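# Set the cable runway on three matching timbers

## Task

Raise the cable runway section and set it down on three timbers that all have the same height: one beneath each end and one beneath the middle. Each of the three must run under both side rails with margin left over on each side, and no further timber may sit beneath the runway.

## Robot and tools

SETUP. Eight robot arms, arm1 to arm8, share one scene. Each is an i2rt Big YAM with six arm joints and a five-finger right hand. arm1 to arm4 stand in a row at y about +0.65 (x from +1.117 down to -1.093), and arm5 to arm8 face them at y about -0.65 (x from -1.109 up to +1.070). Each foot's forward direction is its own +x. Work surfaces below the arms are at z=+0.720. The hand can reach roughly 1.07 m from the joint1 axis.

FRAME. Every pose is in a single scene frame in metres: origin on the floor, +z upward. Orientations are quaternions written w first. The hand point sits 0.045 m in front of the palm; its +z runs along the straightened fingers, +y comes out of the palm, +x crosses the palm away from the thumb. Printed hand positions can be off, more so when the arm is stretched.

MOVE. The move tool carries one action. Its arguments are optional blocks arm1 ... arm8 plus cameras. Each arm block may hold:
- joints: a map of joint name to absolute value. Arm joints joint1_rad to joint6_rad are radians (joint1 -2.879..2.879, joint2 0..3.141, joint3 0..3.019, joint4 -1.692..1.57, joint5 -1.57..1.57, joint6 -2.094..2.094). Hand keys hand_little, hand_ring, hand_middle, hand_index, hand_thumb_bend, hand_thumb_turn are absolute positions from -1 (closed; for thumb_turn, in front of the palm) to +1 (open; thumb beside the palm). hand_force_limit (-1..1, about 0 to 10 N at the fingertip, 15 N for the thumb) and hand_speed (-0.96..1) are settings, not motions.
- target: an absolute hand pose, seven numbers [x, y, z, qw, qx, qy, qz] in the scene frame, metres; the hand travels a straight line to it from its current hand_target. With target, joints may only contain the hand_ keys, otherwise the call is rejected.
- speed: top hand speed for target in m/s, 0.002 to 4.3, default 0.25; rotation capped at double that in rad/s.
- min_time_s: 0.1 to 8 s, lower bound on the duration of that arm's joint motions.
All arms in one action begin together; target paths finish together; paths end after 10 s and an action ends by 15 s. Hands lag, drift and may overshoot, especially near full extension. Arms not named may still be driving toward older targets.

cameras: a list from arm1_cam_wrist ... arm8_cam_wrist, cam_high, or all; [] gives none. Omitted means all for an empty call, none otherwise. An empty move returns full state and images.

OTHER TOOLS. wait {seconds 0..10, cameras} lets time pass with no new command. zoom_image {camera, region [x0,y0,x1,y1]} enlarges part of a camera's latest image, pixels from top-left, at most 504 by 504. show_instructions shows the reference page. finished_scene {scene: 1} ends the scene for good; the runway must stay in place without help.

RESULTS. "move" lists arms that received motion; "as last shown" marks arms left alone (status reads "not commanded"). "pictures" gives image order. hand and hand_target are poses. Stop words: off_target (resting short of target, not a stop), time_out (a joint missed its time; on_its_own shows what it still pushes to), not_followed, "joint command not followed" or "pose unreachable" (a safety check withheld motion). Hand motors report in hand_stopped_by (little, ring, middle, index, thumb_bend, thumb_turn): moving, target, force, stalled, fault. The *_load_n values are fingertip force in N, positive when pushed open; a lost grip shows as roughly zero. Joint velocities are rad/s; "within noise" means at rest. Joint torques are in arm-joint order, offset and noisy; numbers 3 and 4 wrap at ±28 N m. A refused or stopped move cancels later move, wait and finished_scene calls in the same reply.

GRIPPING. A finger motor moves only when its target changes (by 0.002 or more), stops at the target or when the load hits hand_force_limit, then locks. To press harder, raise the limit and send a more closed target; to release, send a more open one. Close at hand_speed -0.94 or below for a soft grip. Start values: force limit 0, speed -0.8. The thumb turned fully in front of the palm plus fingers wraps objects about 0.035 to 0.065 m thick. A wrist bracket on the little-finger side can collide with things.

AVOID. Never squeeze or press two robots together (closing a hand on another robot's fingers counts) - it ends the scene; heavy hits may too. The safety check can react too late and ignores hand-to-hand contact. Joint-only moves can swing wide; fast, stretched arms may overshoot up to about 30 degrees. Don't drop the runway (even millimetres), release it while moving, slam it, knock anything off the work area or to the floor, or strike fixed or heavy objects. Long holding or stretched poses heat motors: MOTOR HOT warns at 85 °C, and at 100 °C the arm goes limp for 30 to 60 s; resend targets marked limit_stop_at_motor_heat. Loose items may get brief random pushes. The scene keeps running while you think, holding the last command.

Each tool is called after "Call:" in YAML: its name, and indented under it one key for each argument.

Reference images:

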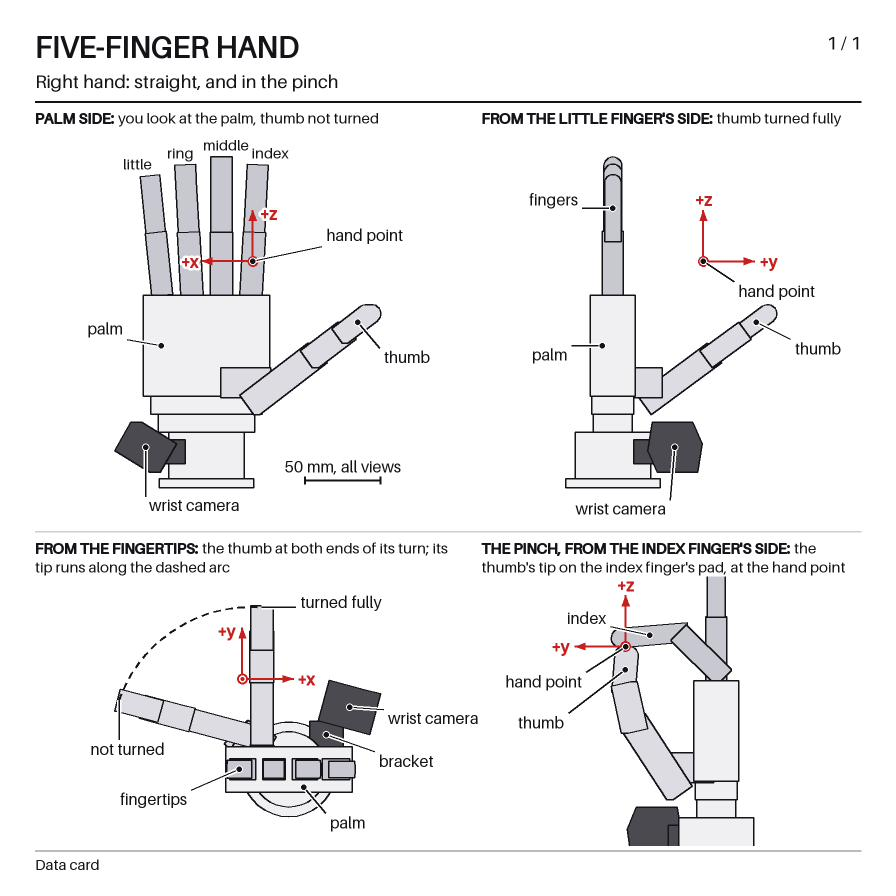

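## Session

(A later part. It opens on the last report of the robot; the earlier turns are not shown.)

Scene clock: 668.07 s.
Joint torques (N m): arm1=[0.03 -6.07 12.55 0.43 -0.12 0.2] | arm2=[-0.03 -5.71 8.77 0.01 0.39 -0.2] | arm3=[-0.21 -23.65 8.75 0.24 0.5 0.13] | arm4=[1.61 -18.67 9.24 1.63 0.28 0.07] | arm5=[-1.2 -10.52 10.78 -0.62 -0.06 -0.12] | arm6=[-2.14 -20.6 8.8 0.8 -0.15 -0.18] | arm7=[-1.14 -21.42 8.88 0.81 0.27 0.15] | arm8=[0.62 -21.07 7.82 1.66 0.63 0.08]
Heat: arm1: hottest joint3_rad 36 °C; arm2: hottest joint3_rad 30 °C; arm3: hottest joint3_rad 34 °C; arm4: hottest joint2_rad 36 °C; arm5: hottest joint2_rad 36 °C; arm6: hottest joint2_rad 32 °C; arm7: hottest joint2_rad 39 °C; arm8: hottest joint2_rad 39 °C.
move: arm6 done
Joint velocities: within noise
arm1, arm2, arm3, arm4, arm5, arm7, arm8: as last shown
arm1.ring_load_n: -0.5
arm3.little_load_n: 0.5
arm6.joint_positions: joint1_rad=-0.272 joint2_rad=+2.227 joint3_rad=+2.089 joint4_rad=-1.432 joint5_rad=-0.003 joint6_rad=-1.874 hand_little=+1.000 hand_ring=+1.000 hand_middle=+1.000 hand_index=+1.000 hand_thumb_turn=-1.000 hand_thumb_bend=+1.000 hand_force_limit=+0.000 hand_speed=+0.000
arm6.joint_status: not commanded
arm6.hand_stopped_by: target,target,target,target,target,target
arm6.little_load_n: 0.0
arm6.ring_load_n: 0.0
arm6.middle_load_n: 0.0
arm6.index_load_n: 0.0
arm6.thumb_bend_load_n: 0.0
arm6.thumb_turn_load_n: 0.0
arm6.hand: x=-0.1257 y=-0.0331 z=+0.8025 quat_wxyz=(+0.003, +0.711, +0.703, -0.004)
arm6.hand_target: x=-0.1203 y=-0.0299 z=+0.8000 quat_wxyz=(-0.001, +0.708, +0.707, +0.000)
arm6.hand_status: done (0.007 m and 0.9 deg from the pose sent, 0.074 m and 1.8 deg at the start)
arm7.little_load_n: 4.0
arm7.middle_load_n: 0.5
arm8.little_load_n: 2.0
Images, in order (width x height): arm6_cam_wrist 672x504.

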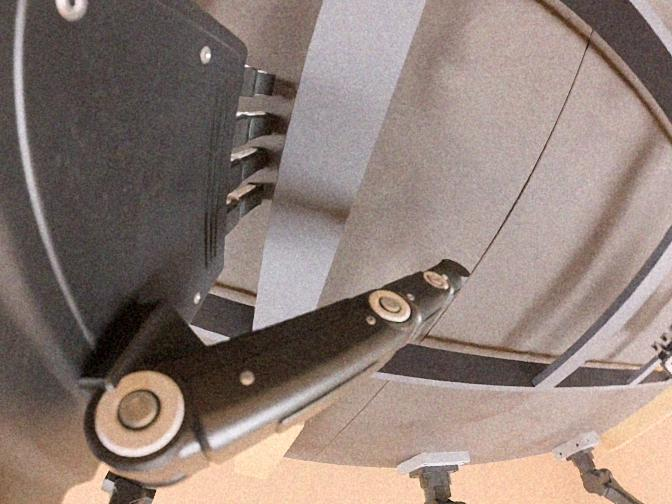

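Call:
move:
  arm6: {"target": [-0.128, -0.034, 0.788, 0, 0.7071, 0.7071, 0], "speed": 0.12}

Call:
move:
  arm6: {"joints": {"hand_speed": -0.5, "hand_force_limit": -0.6, "hand_little": 0.0, "hand_ring": 0.0, "hand_middle": 0.0, "hand_index": 0.0}}

Call:
move:
  arm6: {"joints": {"hand_speed": -0.8, "hand_force_limit": -0.4, "hand_little": -0.5, "hand_ring": -0.5, "hand_middle": -0.5, "hand_index": -0.5, "hand_thumb_bend": -0.6}}
  cameras: ["arm6_cam_wrist"]

Scene clock: 677.10 s.
Joint torques (N m): arm1=[-0.21 -5.77 12.56 0.43 -0.11 0.19] | arm2=[0.21 -5.71 8.87 -0.12 0.39 -0.2] | arm3=[-0.09 -23.71 8.72 0.25 0.5 0.14] | arm4=[1.73 -18.96 9.35 1.57 0.32 0.04] | arm5=[-1.2 -10.52 10.78 -0.62 -0.06 -0.12] | arm6=[-1.44 -20.07 6.93 1.17 -0.11 -0.1] | arm7=[-1.14 -21.54 8.87 0.8 0.28 0.15] | arm8=[0.62 -21.01 7.82 1.66 0.63 0.08]
Heat: arm1: hottest joint3_rad 36 °C; arm2: hottest joint3_rad 30 °C; arm3: hottest joint3_rad 33 °C; arm4: hottest joint2_rad 36 °C; arm5: hottest joint3_rad 36 °C; arm6: hottest joint2_rad 32 °C; arm7: hottest joint2_rad 39 °C; arm8: hottest joint2_rad 39 °C.
move: arm6 off_target
Joint velocities: within noise
arm1, arm2, arm3, arm4, arm5, arm7, arm8: as last shown
arm1.ring_load_n: 0.0
arm3.little_load_n: 0.0
arm3.thumb_bend_load_n: 3.5
arm6.joint_positions: joint1_rad=-0.272 joint2_rad=+2.208 joint3_rad=+2.054 joint4_rad=-1.400 joint5_rad=-0.006 joint6_rad=-1.876 hand_little=+1.000 hand_ring=+1.000 hand_middle=+1.000 hand_index=+1.000 hand_thumb_turn=-1.000 hand_thumb_bend=+1.000 hand_force_limit=+0.000 hand_speed=+0.000
arm6.joint_status: not commanded
arm6.hand_stopped_by: target,target,target,target,target,target
arm6.little_load_n: 0.0
arm6.ring_load_n: 0.0
arm6.middle_load_n: 0.0
arm6.index_load_n: 0.0
arm6.thumb_bend_load_n: 0.0
arm6.thumb_turn_load_n: 0.0
arm6.hand: x=-0.1266 y=-0.0341 z=+0.8013 quat_wxyz=(-0.002, +0.710, +0.704, +0.002)
arm6.hand_target: x=-0.1288 y=-0.0343 z=+0.7879 quat_wxyz=(-0.001, +0.707, +0.708, -0.001)
arm6.hand_status: off_target (0.013 m and 0.7 deg from the pose sent, 0.015 m and 0.9 deg at the start)
arm7.middle_load_n: 0.0
arm7.thumb_bend_load_n: 4.0
pictures: none

Scene clock: 678.17 s.
Joint torques (N m): arm1=[0.03 -5.89 12.56 0.44 -0.11 0.22] | arm2=[0.09 -5.48 8.92 -0.09 0.4 -0.2] | arm3=[-0.09 -23.59 8.72 0.17 0.49 0.11] | arm4=[1.38 -18.73 9.51 1.44 0.31 0.09] | arm5=[-1.2 -10.58 10.78 -0.64 -0.06 -0.12] | arm6=[-1.38 -19.84 7.47 1.16 0.14 -0.1] | arm7=[-1.14 -21.48 8.87 0.79 0.28 0.15] | arm8=[0.62 -21.07 7.8 1.68 0.63 0.08]
Heat: arm1: hottest joint3_rad 36 °C; arm2: hottest joint3_rad 30 °C; arm3: hottest joint3_rad 33 °C; arm4: hottest joint2_rad 36 °C; arm5: hottest joint3_rad 36 °C; arm6: hottest joint2_rad 32 °C; arm7: hottest joint2_rad 39 °C; arm8: hottest joint2_rad 39 °C.
move: arm6 off_target
Joint velocities: within noise
arm1, arm2, arm3, arm4, arm5, arm7, arm8: as last shown
arm1.little_load_n: 0.5
arm3.ring_load_n: 1.5
arm3.index_load_n: 2.0
arm6.joint_positions: joint1_rad=-0.271 joint2_rad=+2.205 joint3_rad=+2.048 joint4_rad=-1.400 joint5_rad=-0.014 joint6_rad=-1.876 hand_little=+0.178 hand_ring=+0.223 hand_middle=+0.961 hand_index=+0.269 hand_thumb_turn=-1.000 hand_thumb_bend=+1.000 hand_force_limit=-0.600 hand_speed=-0.500
arm6.joint_status: hand_little off_target (ended at +0.178, target +0.000); hand_ring off_target (ended at +0.223, target +0.000); hand_middle off_target (ended at +0.961, target +0.000); hand_index off_target (ended at +0.269, target +0.000); the others done
arm6.hand_stopped_by: force,force,force,force,target,target
arm6.little_load_n: 4.0
arm6.ring_load_n: 0.5
arm6.middle_load_n: -1.5
arm6.index_load_n: 0.0
arm6.thumb_bend_load_n: 0.0
arm6.thumb_turn_load_n: 0.0
arm6.hand: x=-0.1293 y=-0.0350 z=+0.8008 quat_wxyz=(-0.005, +0.710, +0.704, -0.001)
arm6.hand_target: x=-0.1292 y=-0.0341 z=+0.7879 quat_wxyz=(-0.002, +0.707, +0.708, -0.002)
arm6.hand_status: not commanded
arm8.thumb_bend_load_n: 1.0
pictures: none

Scene clock: 684.23 s.
Joint torques (N m): arm1=[-0.26 -5.77 12.53 0.51 -0.11 0.22] | arm2=[-0.03 -5.54 8.88 0.02 0.39 -0.18] | arm3=[-0.21 -23.71 8.69 0.14 0.5 0.12] | arm4=[1.49 -18.55 9.33 1.5 0.29 0.06] | arm5=[-1.2 -10.52 10.78 -0.62 -0.06 -0.12] | arm6=[-1.61 -19.78 7.76 1.2 0.36 -0.1] | arm7=[-1.14 -21.42 8.88 0.81 0.27 0.15] | arm8=[0.62 -21.07 7.82 1.66 0.63 0.08]
Heat: arm1: hottest joint3_rad 36 °C; arm2: hottest joint3_rad 30 °C; arm3: hottest joint3_rad 32 °C; arm4: hottest joint2_rad 36 °C; arm5: hottest joint3_rad 36 °C; arm6: hottest joint2_rad 32 °C; arm7: hottest joint2_rad 39 °C; arm8: hottest joint2_rad 39 °C.
move: arm6 off_target
Joint velocities: within noise
arm1, arm2, arm3, arm4, arm5, arm7, arm8: as last shown
arm1.little_load_n: 0.0
arm3.ring_load_n: 1.0
arm3.middle_load_n: 2.0
arm3.index_load_n: 2.5
arm6.joint_positions: joint1_rad=-0.267 joint2_rad=+2.203 joint3_rad=+2.045 joint4_rad=-1.400 joint5_rad=-0.020 joint6_rad=-1.876 hand_little=+0.178 hand_ring=+0.189 hand_middle=+0.854 hand_index=+0.198 hand_thumb_turn=-1.000 hand_thumb_bend=-0.600 hand_force_limit=-0.400 hand_speed=-0.800
arm6.joint_status: hand_little off_target (ended at +0.178, target -0.500); hand_ring off_target (ended at +0.189, target -0.500); hand_middle off_target (ended at +0.854, target -0.500); hand_index off_target (ended at +0.198, target -0.500); the others done
arm6.hand_stopped_by: force,force,force,force,target,target
arm6.little_load_n: 0.0
arm6.ring_load_n: 0.0
arm6.middle_load_n: 1.5
arm6.index_load_n: 1.0
arm6.thumb_bend_load_n: 0.0
arm6.thumb_turn_load_n: 0.0
arm6.hand: x=-0.1331 y=-0.0347 z=+0.8002 quat_wxyz=(-0.007, +0.709, +0.705, -0.003)
arm6.hand_target: x=-0.1294 y=-0.0341 z=+0.7878 quat_wxyz=(-0.002, +0.707, +0.708, -0.002)
arm6.hand_status: not commanded
arm7.index_load_n: 0.5
arm8.thumb_bend_load_n: 1.5
Images, in order (width x height): arm6_cam_wrist 672x504.

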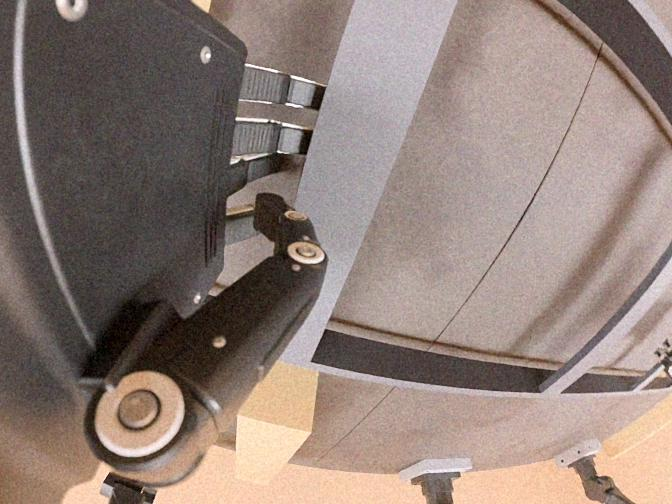

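Call:
move:
  arm6: {"joints": {"hand_speed": 0.0, "hand_force_limit": -0.6, "hand_little": 1.0, "hand_ring": 1.0, "hand_middle": 1.0, "hand_index": 1.0, "hand_thumb_bend": 1.0}}

Call:
move:
  arm6: {"target": [-0.130, -0.034, 0.772, 0, 0.7071, 0.7071, 0], "speed": 0.08}
  cameras: ["arm6_cam_wrist"]

Call:
zoom_image:
  camera: "arm6_cam_wrist"
  region: [230, 60, 430, 300]

Scene clock: 690.70 s.
Joint torques (N m): arm1=[0.09 -6.01 12.51 0.39 -0.13 0.2] | arm2=[0.15 -5.48 8.83 -0.06 0.39 -0.19] | arm3=[-0.15 -23.77 8.75 0.16 0.5 0.13] | arm4=[1.67 -18.9 9.42 1.69 0.31 0.08] | arm5=[-1.2 -10.52 10.78 -0.64 -0.06 -0.12] | arm6=[-1.38 -19.49 7.77 0.8 -0.15 -0.09] | arm7=[-1.08 -21.54 8.88 0.81 0.27 0.15] | arm8=[0.62 -21.01 7.82 1.68 0.64 0.08]
Heat: arm1: hottest joint3_rad 36 °C; arm2: hottest joint3_rad 30 °C; arm3: hottest joint3_rad 32 °C; arm4: hottest joint2_rad 36 °C; arm5: hottest joint3_rad 36 °C; arm6: hottest joint2_rad 32 °C; arm7: hottest joint2_rad 39 °C; arm8: hottest joint2_rad 39 °C.
move: arm6 done
Joint velocities: within noise
arm1.joint_positions: joint1_rad=+0.855 joint2_rad=+1.271 joint3_rad=+1.694 joint4_rad=-1.680 joint5_rad=+0.024 joint6_rad=-0.792 hand_little=+1.000 hand_ring=+1.000 hand_middle=+1.000 hand_index=+1.000 hand_thumb_turn=+1.000 hand_thumb_bend=+1.000 hand_force_limit=+0.000 hand_speed=-0.800
arm1.joint_status: not commanded
arm1.hand_stopped_by: target,target,target,target,target,target
arm1.little_load_n: 0.0
arm1.ring_load_n: 0.0
arm1.middle_load_n: 0.0
arm1.index_load_n: 0.0
arm1.thumb_bend_load_n: 0.0
arm1.thumb_turn_load_n: 0.0
arm1.hand: x=+1.3511 y=+0.4019 z=+1.1284 quat_wxyz=(+0.011, +0.710, -0.687, +0.154)
arm1.hand_target: x=+1.3486 y=+0.4016 z=+1.1492 quat_wxyz=(+0.009, +0.698, -0.694, +0.176)
arm1.hand_status: not commanded
arm2.joint_positions: joint1_rad=-0.531 joint2_rad=+1.173 joint3_rad=+1.420 joint4_rad=-1.676 joint5_rad=+0.080 joint6_rad=-1.993 hand_little=+1.000 hand_ring=+1.000 hand_middle=+1.000 hand_index=+1.000 hand_thumb_turn=+1.000 hand_thumb_bend=+1.000 hand_force_limit=+0.000 hand_speed=-0.800
arm2.joint_status: not commanded
arm2.hand_stopped_by: target,target,target,target,target,target
arm2.little_load_n: 0.5
arm2.ring_load_n: 0.0
arm2.middle_load_n: 0.0
arm2.index_load_n: 0.0
arm2.thumb_bend_load_n: 0.0
arm2.thumb_turn_load_n: 0.0
arm2.hand: x=+0.0993 y=+0.4026 z=+1.1456 quat_wxyz=(+0.085, +0.654, -0.752, -0.017)
arm2.hand_target: x=+0.1018 y=+0.4002 z=+1.1498 quat_wxyz=(+0.085, +0.661, -0.745, -0.020)
arm2.hand_status: not commanded
arm3, arm4, arm7, arm8: as last shown
arm3.middle_load_n: 1.5
arm4.little_load_n: 0.5
arm5.joint_positions: joint1_rad=+0.729 joint2_rad=+1.260 joint3_rad=+1.472 joint4_rad=-1.697 joint5_rad=+0.017 joint6_rad=-0.803 hand_little=+1.000 hand_ring=+1.000 hand_middle=+1.000 hand_index=+1.000 hand_thumb_turn=+1.000 hand_thumb_bend=+1.000 hand_force_limit=+0.000 hand_speed=-0.800
arm5.joint_status: not commanded
arm5.hand_stopped_by: target,target,target,target,target,target
arm5.little_load_n: 0.0
arm5.ring_load_n: 0.0
arm5.middle_load_n: 0.0
arm5.index_load_n: 0.0
arm5.thumb_bend_load_n: 0.0
arm5.thumb_turn_load_n: 0.0
arm5.hand: x=-1.2998 y=-0.4083 z=+1.1270 quat_wxyz=(-0.044, +0.707, +0.705, +0.007)
arm5.hand_target: x=-1.2987 y=-0.4023 z=+1.1494 quat_wxyz=(-0.069, +0.708, +0.703, +0.007)
arm5.hand_status: not commanded
arm6.joint_positions: joint1_rad=-0.272 joint2_rad=+2.203 joint3_rad=+2.045 joint4_rad=-1.390 joint5_rad=-0.004 joint6_rad=-1.880 hand_little=+1.000 hand_ring=+1.000 hand_middle=+1.000 hand_index=+1.000 hand_thumb_turn=-1.000 hand_thumb_bend=+1.000 hand_force_limit=-0.600 hand_speed=+0.000
arm6.joint_status: all done
arm6.hand_stopped_by: target,target,target,target,target,target
arm6.little_load_n: 0.0
arm6.ring_load_n: 0.0
arm6.middle_load_n: 0.0
arm6.index_load_n: 0.0
arm6.thumb_bend_load_n: 0.0
arm6.thumb_turn_load_n: 0.0
arm6.hand: x=-0.1265 y=-0.0342 z=+0.8014 quat_wxyz=(-0.002, +0.709, +0.705, +0.005)
arm6.hand_target: x=-0.1284 y=-0.0340 z=+0.7880 quat_wxyz=(-0.001, +0.705, +0.709, -0.001)
arm6.hand_status: not commanded
arm7.index_load_n: 0.0
arm7.thumb_bend_load_n: 3.5
pictures: none

Scene clock: 691.67 s.
Joint torques (N m): arm1=[-0.44 -6.01 12.55 0.46 -0.13 0.22] | arm2=[0.32 -5.36 8.77 -0.08 0.4 -0.18] | arm3=[-0.15 -23.59 8.73 0.2 0.5 0.11] | arm4=[1.73 -18.55 9.29 1.58 0.26 0.04] | arm5=[-1.2 -10.52 10.78 -0.62 -0.06 -0.12] | arm6=[-1.08 -18.37 6.53 1.76 -0.04 -0.01] | arm7=[-1.08 -21.48 8.87 0.81 0.27 0.15] | arm8=[0.62 -21.07 7.8 1.65 0.64 0.08]
Heat: arm1: hottest joint3_rad 36 °C; arm2: hottest joint3_rad 30 °C; arm3: hottest joint3_rad 32 °C; arm4: hottest joint2_rad 36 °C; arm5: hottest joint3_rad 36 °C; arm6: hottest joint2_rad 32 °C; arm7: hottest joint2_rad 39 °C; arm8: hottest joint2_rad 39 °C.
move: arm6 off_target
Joint velocities: within noise
arm1, arm2, arm3, arm4, arm5, arm7, arm8: as last shown
arm1.thumb_bend_load_n: -0.5
arm2.little_load_n: 0.0
arm2.thumb_turn_load_n: 0.5
arm4.little_load_n: 0.0
arm5.ring_load_n: -0.5
arm6.joint_positions: joint1_rad=-0.272 joint2_rad=+2.194 joint3_rad=+2.029 joint4_rad=-1.373 joint5_rad=-0.004 joint6_rad=-1.876 hand_little=+1.000 hand_ring=+1.000 hand_middle=+1.000 hand_index=+1.000 hand_thumb_turn=-1.000 hand_thumb_bend=+1.000 hand_force_limit=-0.600 hand_speed=+0.000
arm6.joint_status: not commanded
arm6.hand_stopped_by: target,target,target,target,target,target
arm6.little_load_n: 0.0
arm6.ring_load_n: 0.0
arm6.middle_load_n: 0.0
arm6.index_load_n: 0.0
arm6.thumb_bend_load_n: 0.0
arm6.thumb_turn_load_n: 0.0
arm6.hand: x=-0.1267 y=-0.0347 z=+0.8008 quat_wxyz=(-0.005, +0.710, +0.704, +0.009)
arm6.hand_target: x=-0.1304 y=-0.0351 z=+0.7726 quat_wxyz=(+0.000, +0.709, +0.705, +0.000)
arm6.hand_status: off_target (0.029 m and 1.3 deg from the pose sent, 0.030 m and 0.7 deg at the start)
Images, in order (width x height): arm6_cam_wrist 672x504.

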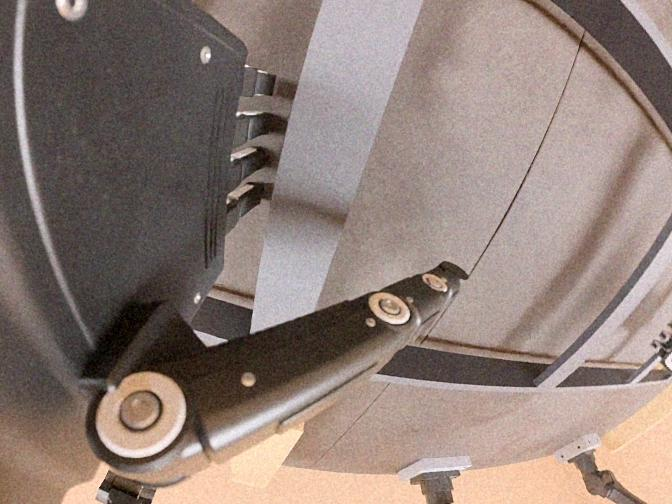

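Scaled by 2.100 from the camera's image (finer frame: 960x720).

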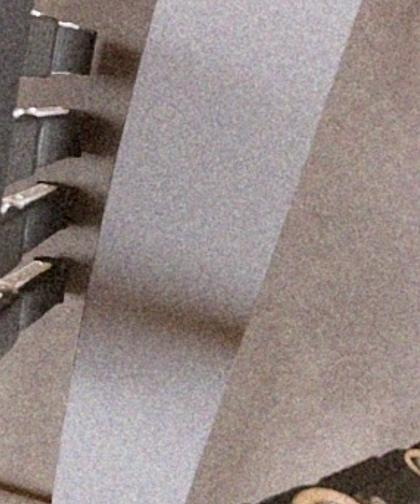

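Call:
move:
  arm6: {"target": [-0.146, -0.034, 0.805, 0, 0.7071, 0.7071, 0], "speed": 0.08}

Call:
move:
  arm6: {"target": [-0.143, -0.034, 0.785, 0, 0.7071, 0.7071, 0], "speed": 0.08}
  cameras: ["arm6_cam_wrist"]

Call:
zoom_image:
  camera: "arm6_cam_wrist"
  region: [230, 60, 430, 300]

Scene clock: 704.17 s.
Joint torques (N m): arm1=[0.09 -5.6 12.59 0.39 -0.11 0.21] | arm2=[0.26 -5.6 8.81 -0.1 0.37 -0.18] | arm3=[-0.21 -23.65 8.8 0.2 0.5 0.13] | arm4=[1.67 -18.37 9.35 1.54 0.28 0.1] | arm5=[-1.2 -10.58 10.8 -0.62 -0.06 -0.12] | arm6=[-0.32 -20.89 9.01 -0.42 -0.28 0.15] | arm7=[-1.14 -21.42 8.88 0.83 0.27 0.15] | arm8=[0.62 -21.07 7.8 1.66 0.63 0.08]
Heat: arm1: hottest joint3_rad 36 °C; arm2: hottest joint3_rad 30 °C; arm3: hottest joint3_rad 31 °C; arm4: hottest joint2_rad 36 °C; arm5: hottest joint3_rad 36 °C; arm6: hottest joint2_rad 33 °C; arm7: hottest joint2_rad 39 °C; arm8: hottest joint2_rad 39 °C.
move: arm6 off_target
Joint velocities: within noise
arm1, arm2, arm5: as last shown
arm1.thumb_bend_load_n: 0.0
arm2.thumb_turn_load_n: 0.0
arm3.joint_positions: joint1_rad=+0.109 joint2_rad=+2.126 joint3_rad=+1.728 joint4_rad=-1.163 joint5_rad=-0.006 joint6_rad=-1.530 hand_little=-0.327 hand_ring=-0.308 hand_middle=-0.289 hand_index=-0.290 hand_thumb_turn=-1.000 hand_thumb_bend=+0.338 hand_force_limit=-0.400 hand_speed=-0.800
arm3.joint_status: not commanded
arm3.hand_stopped_by: force,force,force,force,force,target
arm3.little_load_n: 0.0
arm3.ring_load_n: 1.0
arm3.middle_load_n: 2.0
arm3.index_load_n: 2.5
arm3.thumb_bend_load_n: 3.5
arm3.thumb_turn_load_n: 0.0
arm3.hand: x=-0.4720 y=+0.0427 z=+0.7735 quat_wxyz=(+0.000, +0.715, -0.699, +0.007)
arm3.hand_target: x=-0.4811 y=+0.0365 z=+0.7998 quat_wxyz=(+0.022, +0.707, -0.707, +0.022)
arm3.hand_status: not commanded
arm4.joint_positions: joint1_rad=+0.182 joint2_rad=+2.097 joint3_rad=+1.740 joint4_rad=-1.199 joint5_rad=+0.018 joint6_rad=-1.425 hand_little=-0.256 hand_ring=-0.201 hand_middle=-0.164 hand_index=-0.225 hand_thumb_turn=-1.000 hand_thumb_bend=+0.269 hand_force_limit=-0.400 hand_speed=-0.800
arm4.joint_status: not commanded
arm4.hand_stopped_by: force,force,force,force,force,target
arm4.little_load_n: 0.0
arm4.ring_load_n: 0.0
arm4.middle_load_n: 0.0
arm4.index_load_n: 1.0
arm4.thumb_bend_load_n: 0.0
arm4.thumb_turn_load_n: 0.0
arm4.hand: x=-1.0660 y=+0.0494 z=+0.7838 quat_wxyz=(+0.003, +0.707, -0.707, +0.002)
arm4.hand_target: x=-1.0660 y=+0.0392 z=+0.8004 quat_wxyz=(+0.022, +0.704, -0.709, +0.021)
arm4.hand_status: not commanded
arm5.ring_load_n: 0.0
arm6.joint_positions: joint1_rad=-0.260 joint2_rad=+2.192 joint3_rad=+2.029 joint4_rad=-1.380 joint5_rad=+0.005 joint6_rad=-1.882 hand_little=+1.000 hand_ring=+1.000 hand_middle=+1.000 hand_index=+1.000 hand_thumb_turn=-1.000 hand_thumb_bend=+1.000 hand_force_limit=-0.600 hand_speed=+0.000
arm6.joint_status: not commanded
arm6.hand_stopped_by: target,target,target,target,target,target
arm6.little_load_n: 0.0
arm6.ring_load_n: 0.0
arm6.middle_load_n: -2.0
arm6.index_load_n: 0.0
arm6.thumb_bend_load_n: 0.0
arm6.thumb_turn_load_n: 0.0
arm6.hand: x=-0.1324 y=-0.0333 z=+0.8027 quat_wxyz=(+0.000, +0.704, +0.710, +0.009)
arm6.hand_target: x=-0.1445 y=-0.0321 z=+0.8052 quat_wxyz=(+0.000, +0.705, +0.710, +0.004)
arm6.hand_status: off_target (0.014 m and 1.2 deg from the pose sent, 0.020 m and 1.3 deg at the start)
arm7.joint_positions: joint1_rad=-0.144 joint2_rad=+2.100 joint3_rad=+1.762 joint4_rad=-1.242 joint5_rad=-0.009 joint6_rad=-1.717 hand_little=-0.275 hand_ring=-0.237 hand_middle=-0.199 hand_index=-0.183 hand_thumb_turn=-1.000 hand_thumb_bend=+0.345 hand_force_limit=-0.400 hand_speed=-0.800
arm7.joint_status: not commanded
arm7.hand_stopped_by: force,force,force,force,force,target
arm7.little_load_n: 4.0
arm7.ring_load_n: 1.0
arm7.middle_load_n: 0.0
arm7.index_load_n: 0.0
arm7.thumb_bend_load_n: 3.5
arm7.thumb_turn_load_n: 0.0
arm7.hand: x=+0.4684 y=-0.0476 z=+0.7749 quat_wxyz=(-0.001, +0.700, +0.714, -0.007)
arm7.hand_target: x=+0.4767 y=-0.0370 z=+0.8004 quat_wxyz=(-0.021, +0.707, +0.707, +0.021)
arm7.hand_status: not commanded
arm8.joint_positions: joint1_rad=+0.137 joint2_rad=+2.121 joint3_rad=+1.746 joint4_rad=-1.208 joint5_rad=-0.006 joint6_rad=-1.487 hand_little=-0.174 hand_ring=-0.162 hand_middle=-0.145 hand_index=-0.053 hand_thumb_turn=-1.000 hand_thumb_bend=+0.298 hand_force_limit=-0.400 hand_speed=-0.800
arm8.joint_status: not commanded
arm8.hand_stopped_by: force,force,force,force,force,target
arm8.little_load_n: 2.0
arm8.ring_load_n: 3.0
arm8.middle_load_n: 1.5
arm8.index_load_n: 0.0
arm8.thumb_bend_load_n: 1.5
arm8.thumb_turn_load_n: 0.0
arm8.hand: x=+1.0743 y=-0.0541 z=+0.7805 quat_wxyz=(+0.002, +0.706, +0.709, -0.008)
arm8.hand_target: x=+1.0789 y=-0.0372 z=+0.8011 quat_wxyz=(-0.022, +0.710, +0.704, +0.022)
arm8.hand_status: not commanded
pictures: none

Scene clock: 705.13 s.
Joint torques (N m): arm1=[-0.21 -6.07 12.57 0.46 -0.15 0.2] | arm2=[-0.32 -5.66 8.8 -0.03 0.4 -0.19] | arm3=[0.15 -23.41 8.75 0.18 0.49 0.14] | arm4=[1.44 -18.55 9.46 1.65 0.3 0.06] | arm5=[-1.2 -10.52 10.78 -0.62 -0.06 -0.12] | arm6=[-0.56 -19.72 6.78 0.77 -0.43 0.14] | arm7=[-1.14 -21.48 8.87 0.81 0.27 0.15] | arm8=[0.67 -21.07 7.82 1.66 0.63 0.08]
Heat: arm1: hottest joint3_rad 36 °C; arm2: hottest joint3_rad 30 °C; arm3: hottest joint3_rad 31 °C; arm4: hottest joint2_rad 36 °C; arm5: hottest joint3_rad 36 °C; arm6: hottest joint2_rad 33 °C; arm7: hottest joint2_rad 39 °C; arm8: hottest joint2_rad 39 °C.
move: arm6 off_target
Joint velocities: within noise
arm1, arm2, arm3, arm4, arm5, arm7, arm8: as last shown
arm3.middle_load_n: 1.5
arm6.joint_positions: joint1_rad=-0.260 joint2_rad=+2.192 joint3_rad=+2.028 joint4_rad=-1.378 joint5_rad=+0.005 joint6_rad=-1.879 hand_little=+1.000 hand_ring=+1.000 hand_middle=+1.000 hand_index=+1.000 hand_thumb_turn=-1.000 hand_thumb_bend=+1.000 hand_force_limit=-0.600 hand_speed=+0.000
arm6.joint_status: not commanded
arm6.hand_stopped_by: target,target,target,target,target,target
arm6.little_load_n: 0.0
arm6.ring_load_n: 0.0
arm6.middle_load_n: -2.0
arm6.index_load_n: 0.0
arm6.thumb_bend_load_n: 0.0
arm6.thumb_turn_load_n: 0.0
arm6.hand: x=-0.1324 y=-0.0333 z=+0.8024 quat_wxyz=(+0.000, +0.705, +0.709, +0.010)
arm6.hand_target: x=-0.1434 y=-0.0360 z=+0.7854 quat_wxyz=(+0.002, +0.707, +0.707, -0.003)
arm6.hand_status: off_target (0.020 m and 1.1 deg from the pose sent, 0.021 m and 1.2 deg at the start)
arm8.thumb_turn_load_n: -0.5
Images, in order (width x height): arm6_cam_wrist 672x504.

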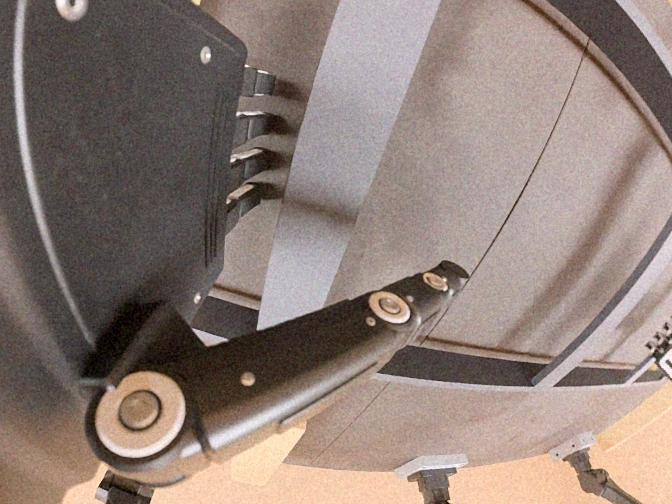

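Scaled by 2.100 from the camera's image (finer frame: 960x720).

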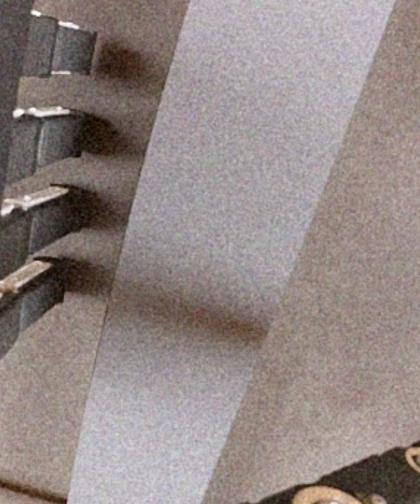

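Call:
move:
  arm6: {"joints": {"hand_speed": -0.5, "hand_force_limit": -0.5, "hand_little": 0.0, "hand_ring": 0.0, "hand_middle": 0.0, "hand_index": 0.0}}
  cameras: ["arm6_cam_wrist"]

Scene clock: 710.90 s.
Joint torques (N m): arm1=[-0.32 -6.07 12.63 0.35 -0.12 0.22] | arm2=[0.21 -5.95 8.77 -0.03 0.37 -0.17] | arm3=[0.03 -23.41 8.69 0.14 0.51 0.14] | arm4=[1.26 -19.08 9.18 1.48 0.3 0.05] | arm5=[-1.2 -10.52 10.8 -0.62 -0.06 -0.12] | arm6=[-2.02 -19.96 8.27 0.73 0.12 0.12] | arm7=[-1.14 -21.48 8.88 0.83 0.28 0.15] | arm8=[0.62 -21.01 7.8 1.66 0.63 0.08]
Heat: arm1: hottest joint3_rad 36 °C; arm2: hottest joint3_rad 30 °C; arm3: hottest joint3_rad 31 °C; arm4: hottest joint2_rad 36 °C; arm5: hottest joint3_rad 36 °C; arm6: hottest joint2_rad 33 °C; arm7: hottest joint2_rad 39 °C; arm8: hottest joint2_rad 39 °C.
move: arm6 done
Joint velocities: within noise
arm1, arm2, arm3, arm4, arm5, arm7, arm8: as last shown
arm6.joint_positions: joint1_rad=-0.243 joint2_rad=+2.197 joint3_rad=+2.008 joint4_rad=-1.378 joint5_rad=-0.007 joint6_rad=-1.868 hand_little=+0.000 hand_ring=+0.000 hand_middle=+0.000 hand_index=+0.000 hand_thumb_turn=-1.000 hand_thumb_bend=+1.000 hand_force_limit=-0.500 hand_speed=-0.500
arm6.joint_status: all done
arm6.hand_stopped_by: target,target,target,target,target,target
arm6.little_load_n: 0.0
arm6.ring_load_n: 0.0
arm6.middle_load_n: 0.0
arm6.index_load_n: 0.0
arm6.thumb_bend_load_n: 0.0
arm6.thumb_turn_load_n: 0.0
arm6.hand: x=-0.1479 y=-0.0355 z=+0.7913 quat_wxyz=(+0.000, +0.703, +0.711, -0.004)
arm6.hand_target: x=-0.1438 y=-0.0363 z=+0.7851 quat_wxyz=(+0.001, +0.710, +0.705, -0.003)
arm6.hand_status: not commanded
arm8.middle_load_n: 2.0
arm8.thumb_turn_load_n: 0.0
Images, in order (width x height): arm6_cam_wrist 672x504.

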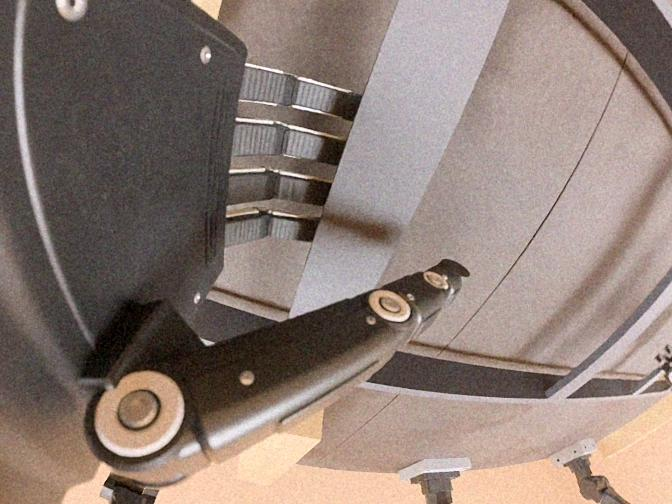

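Call:
move:
  arm6: {"target": [-0.128, -0.034, 0.785, 0, 0.7071, 0.7071, 0], "speed": 0.08}

Call:
move:
  arm6: {"joints": {"hand_speed": -0.8, "hand_force_limit": -0.4, "hand_little": -0.5, "hand_ring": -0.5, "hand_middle": -0.5, "hand_index": -0.5, "hand_thumb_bend": -0.6}}
  cameras: ["arm6_cam_wrist"]

Scene clock: 717.63 s.
Joint torques (N m): arm1=[0.09 -6.07 12.52 0.38 -0.12 0.2] | arm2=[0.15 -5.6 8.73 0.05 0.4 -0.2] | arm3=[-0.21 -23.65 8.76 0.18 0.49 0.12] | arm4=[2.02 -19.08 9.35 1.65 0.32 0.08] | arm5=[-1.2 -10.58 10.78 -0.62 -0.06 -0.12] | arm6=[-1.96 -20.01 10.29 0.57 0.12 -0.14] | arm7=[-1.14 -21.48 8.88 0.81 0.27 0.15] | arm8=[0.67 -21.01 7.82 1.66 0.63 0.08]
Heat: arm1: hottest joint3_rad 36 °C; arm2: hottest joint3_rad 30 °C; arm3: hottest joint3_rad 31 °C; arm4: hottest joint2_rad 36 °C; arm5: hottest joint3_rad 36 °C; arm6: hottest joint2_rad 33 °C; arm7: hottest joint2_rad 39 °C; arm8: hottest joint2_rad 39 °C.
move: arm6 off_target
Joint velocities: within noise
arm1, arm2, arm3, arm4, arm5, arm7, arm8: as last shown
arm3.ring_load_n: 1.5
arm3.thumb_bend_load_n: 3.0
arm4.middle_load_n: -0.5
arm6.joint_positions: joint1_rad=-0.264 joint2_rad=+2.209 joint3_rad=+2.008 joint4_rad=-1.378 joint5_rad=-0.007 joint6_rad=-1.868 hand_little=+0.000 hand_ring=+0.000 hand_middle=+0.000 hand_index=+0.000 hand_thumb_turn=-1.000 hand_thumb_bend=+1.000 hand_force_limit=-0.500 hand_speed=-0.500
arm6.joint_status: not commanded
arm6.hand_stopped_by: target,target,target,target,target,target
arm6.little_load_n: 0.0
arm6.ring_load_n: 0.0
arm6.middle_load_n: 0.0
arm6.index_load_n: 0.0
arm6.thumb_bend_load_n: 0.0
arm6.thumb_turn_load_n: 0.0
arm6.hand: x=-0.1348 y=-0.0420 z=+0.7837 quat_wxyz=(+0.003, +0.711, +0.704, -0.009)
arm6.hand_target: x=-0.1281 y=-0.0341 z=+0.7852 quat_wxyz=(+0.000, +0.707, +0.707, +0.000)
arm6.hand_status: off_target (0.011 m and 1.2 deg from the pose sent, 0.021 m and 0.8 deg at the start)
arm7.ring_load_n: 1.5
arm7.thumb_bend_load_n: 4.0
arm8.middle_load_n: 1.5
pictures: none

Scene clock: 723.47 s.
Joint torques (N m): arm1=[-0.15 -5.83 12.56 0.4 -0.11 0.21] | arm2=[0.56 -5.66 8.85 -0.03 0.4 -0.19] | arm3=[-0.26 -23.77 8.73 0.17 0.48 0.13] | arm4=[1.67 -18.84 9.33 1.61 0.31 0.11] | arm5=[-1.14 -10.52 10.8 -0.64 -0.06 -0.12] | arm6=[-1.85 -22.18 10.19 0.51 0.12 -0.12] | arm7=[-1.08 -21.42 8.88 0.81 0.27 0.15] | arm8=[0.62 -21.07 7.82 1.68 0.64 0.08]
Heat: arm1: hottest joint3_rad 36 °C; arm2: hottest joint3_rad 30 °C; arm3: hottest joint2_rad 30 °C; arm4: hottest joint2_rad 36 °C; arm5: hottest joint3_rad 36 °C; arm6: hottest joint2_rad 33 °C; arm7: hottest joint2_rad 39 °C; arm8: hottest joint2_rad 39 °C.
move: arm6 off_target
Joint velocities: within noise
arm1, arm2, arm3, arm4, arm5, arm7, arm8: as last shown
arm2.middle_load_n: -0.5
arm3.ring_load_n: 1.0
arm4.middle_load_n: 0.0
arm6.joint_positions: joint1_rad=-0.268 joint2_rad=+2.236 joint3_rad=+2.008 joint4_rad=-1.372 joint5_rad=-0.012 joint6_rad=-1.877 hand_little=-0.500 hand_ring=-0.500 hand_middle=-0.500 hand_index=-0.500 hand_thumb_turn=-1.000 hand_thumb_bend=+0.423 hand_force_limit=-0.400 hand_speed=-0.800
arm6.joint_status: hand_thumb_bend off_target (ended at +0.423, target -0.600); the others done
arm6.hand_stopped_by: target,target,target,target,force,target
arm6.little_load_n: 0.0
arm6.ring_load_n: 0.0
arm6.middle_load_n: 2.0
arm6.index_load_n: 0.5
arm6.thumb_bend_load_n: 5.0
arm6.thumb_turn_load_n: 0.0
arm6.hand: x=-0.1335 y=-0.0431 z=+0.7661 quat_wxyz=(+0.006, +0.708, +0.705, -0.020)
arm6.hand_target: x=-0.1282 y=-0.0320 z=+0.7847 quat_wxyz=(-0.003, +0.705, +0.710, +0.002)
arm6.hand_status: not commanded
arm7.ring_load_n: 1.0
Images, in order (width x height): arm6_cam_wrist 672x504.

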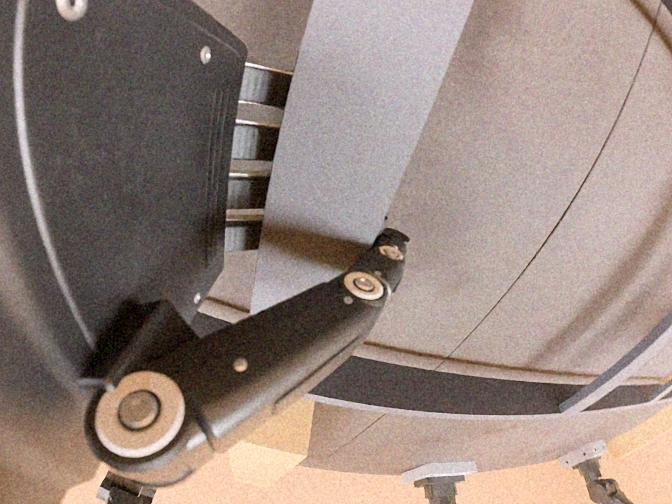

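Call:
move:
  arm8: {"target": [1.079, -0.034, 0.87, -0.0247, 0.7067, 0.7067, 0.0247], "speed": 0.05}
  arm7: {"target": [0.477, -0.034, 0.87, -0.0247, 0.7067, 0.7067, 0.0247], "speed": 0.05}
  arm6: {"target": [-0.128, -0.034, 0.87, -0.0247, 0.7067, 0.7067, 0.0247], "speed": 0.05}
  arm3: {"target": [-0.481, 0.034, 0.87, 0.0247, 0.7067, -0.7067, 0.0247], "speed": 0.05}
  arm4: {"target": [-1.066, 0.036, 0.87, 0.0247, 0.7067, -0.7067, 0.0247], "speed": 0.05}
  cameras: ["arm1_cam_wrist", "arm5_cam_wrist", "cam_high"]

Scene clock: 735.43 s.
Joint torques (N m): arm1=[-0.15 -5.83 12.53 0.43 -0.11 0.19] | arm2=[0.38 -5.54 8.87 -0.05 0.39 -0.19] | arm3=[-0.15 -28.57 14.87 -3.6 0.53 0.24] | arm4=[2.02 -23.06 15.34 -2.26 0.62 0] | arm5=[-1.2 -10.52 10.78 -0.62 -0.06 -0.12] | arm6=[-1.96 -30.04 12.64 -2.22 0.24 0.1] | arm7=[-1.08 -25.7 15.36 -2.24 0.67 0.18] | arm8=[0.56 -25.93 12.75 -1.31 0.8 0.01]
Heat: arm1: hottest joint3_rad 36 °C; arm2: hottest joint3_rad 30 °C; arm3: hottest joint2_rad 30 °C; arm4: hottest joint2_rad 36 °C; arm5: hottest joint3_rad 36 °C; arm6: hottest joint2_rad 33 °C; arm7: hottest joint2_rad 39 °C; arm8: hottest joint2_rad 39 °C.
move: arm3 off_target; arm4 off_target; arm6 off_target; arm7 off_target; arm8 off_target
Joint velocities: within noise
arm1, arm2, arm5: as last shown
arm2.ring_load_n: 0.5
arm2.middle_load_n: 0.0
arm3.joint_positions: joint1_rad=+0.109 joint2_rad=+2.124 joint3_rad=+1.733 joint4_rad=-1.186 joint5_rad=-0.009 joint6_rad=-1.545 hand_little=-0.327 hand_ring=-0.308 hand_middle=-0.289 hand_index=-0.289 hand_thumb_turn=-1.000 hand_thumb_bend=+0.338 hand_force_limit=-0.400 hand_speed=-0.800
arm3.joint_status: not commanded
arm3.hand_stopped_by: force,force,force,force,force,target
arm3.little_load_n: 0.0
arm3.ring_load_n: 3.0
arm3.middle_load_n: 5.0
arm3.index_load_n: 7.5
arm3.thumb_bend_load_n: 2.5
arm3.thumb_turn_load_n: -0.5
arm3.hand: x=-0.4721 y=+0.0457 z=+0.7768 quat_wxyz=(-0.006, +0.721, -0.693, +0.002)
arm3.hand_target: x=-0.4809 y=+0.0355 z=+0.8644 quat_wxyz=(+0.028, +0.707, -0.706, +0.029)
arm3.hand_status: off_target (0.094 m and 4.9 deg from the pose sent, 0.097 m and 3.7 deg at the start)
arm4.joint_positions: joint1_rad=+0.182 joint2_rad=+2.093 joint3_rad=+1.743 joint4_rad=-1.237 joint5_rad=+0.010 joint6_rad=-1.434 hand_little=-0.256 hand_ring=-0.201 hand_middle=-0.164 hand_index=-0.225 hand_thumb_turn=-1.000 hand_thumb_bend=+0.269 hand_force_limit=-0.400 hand_speed=-0.800
arm4.joint_status: not commanded
arm4.hand_stopped_by: force,force,force,force,force,target
arm4.little_load_n: 0.0
arm4.ring_load_n: 0.0
arm4.middle_load_n: 0.0
arm4.index_load_n: 9.0
arm4.thumb_bend_load_n: 0.0
arm4.thumb_turn_load_n: 0.0
arm4.hand: x=-1.0661 y=+0.0576 z=+0.7881 quat_wxyz=(-0.009, +0.710, -0.704, -0.009)
arm4.hand_target: x=-1.0667 y=+0.0380 z=+0.8672 quat_wxyz=(+0.028, +0.710, -0.704, +0.029)
arm4.hand_status: off_target (0.085 m and 5.5 deg from the pose sent, 0.087 m and 3.6 deg at the start)
arm5.thumb_bend_load_n: -0.5
arm6.joint_positions: joint1_rad=-0.274 joint2_rad=+2.229 joint3_rad=+2.008 joint4_rad=-1.383 joint5_rad=-0.033 joint6_rad=-1.900 hand_little=-0.500 hand_ring=-0.500 hand_middle=-0.499 hand_index=-0.500 hand_thumb_turn=-1.000 hand_thumb_bend=+0.423 hand_force_limit=-0.400 hand_speed=-0.800
arm6.joint_status: not commanded
arm6.hand_stopped_by: target,target,target,target,force,target
arm6.little_load_n: 0.0
arm6.ring_load_n: 0.0
arm6.middle_load_n: 3.0
arm6.index_load_n: 2.5
arm6.thumb_bend_load_n: 5.0
arm6.thumb_turn_load_n: 0.0
arm6.hand: x=-0.1340 y=-0.0441 z=+0.7691 quat_wxyz=(-0.003, +0.702, +0.711, -0.026)
arm6.hand_target: x=-0.1290 y=-0.0376 z=+0.8634 quat_wxyz=(-0.026, +0.707, +0.707, +0.026)
arm6.hand_status: off_target (0.102 m and 6.4 deg from the pose sent, 0.104 m and 6.2 deg at the start; pose on its path clipped on 18 of 68 steps)
arm7.joint_positions: joint1_rad=-0.144 joint2_rad=+2.098 joint3_rad=+1.775 joint4_rad=-1.287 joint5_rad=-0.021 joint6_rad=-1.719 hand_little=-0.275 hand_ring=-0.237 hand_middle=-0.199 hand_index=-0.182 hand_thumb_turn=-1.000 hand_thumb_bend=+0.344 hand_force_limit=-0.400 hand_speed=-0.800
arm7.joint_status: not commanded
arm7.hand_stopped_by: force,force,force,force,force,target
arm7.little_load_n: 6.5
arm7.ring_load_n: 5.0
arm7.middle_load_n: 2.5
arm7.index_load_n: 3.5
arm7.thumb_bend_load_n: 0.0
arm7.thumb_turn_load_n: 0.0
arm7.hand: x=+0.4655 y=-0.0539 z=+0.7809 quat_wxyz=(+0.003, +0.699, +0.715, -0.023)
arm7.hand_target: x=+0.4764 y=-0.0375 z=+0.8667 quat_wxyz=(-0.028, +0.707, +0.706, +0.028)
arm7.hand_status: off_target (0.092 m and 6.4 deg from the pose sent, 0.096 m and 4.7 deg at the start)
arm8.joint_positions: joint1_rad=+0.138 joint2_rad=+2.118 joint3_rad=+1.748 joint4_rad=-1.260 joint5_rad=-0.010 joint6_rad=-1.495 hand_little=-0.174 hand_ring=-0.162 hand_middle=-0.144 hand_index=-0.053 hand_thumb_turn=-1.000 hand_thumb_bend=+0.298 hand_force_limit=-0.400 hand_speed=-0.800
arm8.joint_status: not commanded
arm8.hand_stopped_by: force,force,force,force,force,target
arm8.little_load_n: -0.5
arm8.ring_load_n: 0.5
arm8.middle_load_n: 10.0
arm8.index_load_n: 0.0
arm8.thumb_bend_load_n: 0.0
arm8.thumb_turn_load_n: 0.0
arm8.hand: x=+1.0739 y=-0.0666 z=+0.7846 quat_wxyz=(+0.019, +0.702, +0.711, -0.025)
arm8.hand_target: x=+1.0794 y=-0.0384 z=+0.8679 quat_wxyz=(-0.028, +0.704, +0.709, +0.027)
arm8.hand_status: off_target (0.092 m and 7.6 deg from the pose sent, 0.092 m and 4.8 deg at the start)
Images, in order (width x height): arm1_cam_wrist 672x504, arm5_cam_wrist 672x504, cam_high 672x504.

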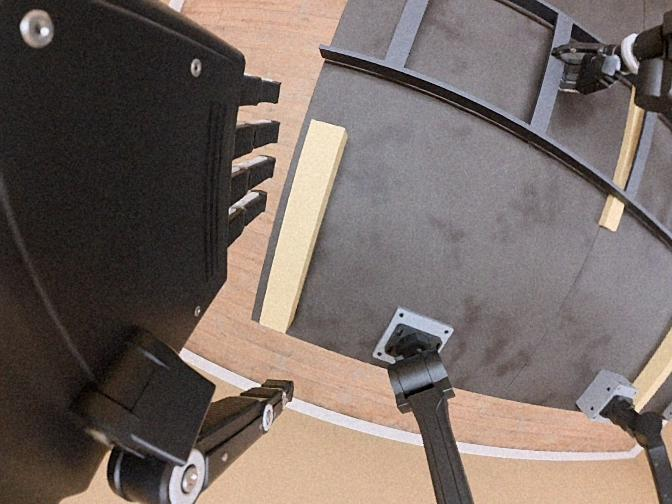

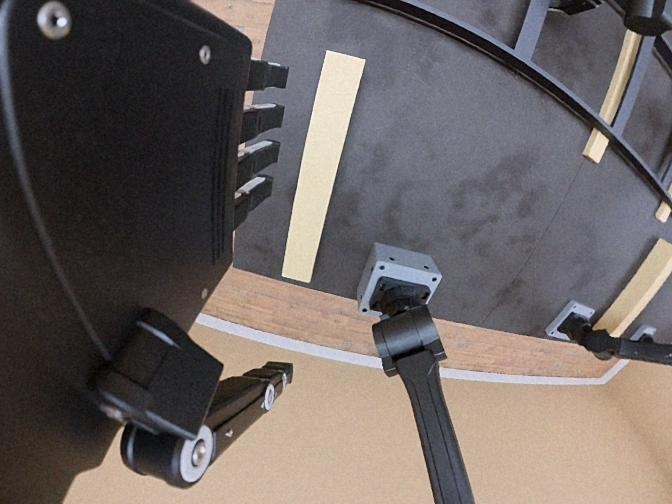

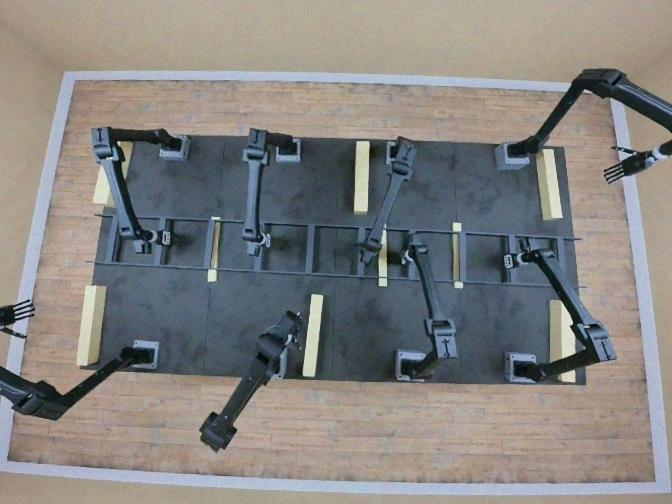

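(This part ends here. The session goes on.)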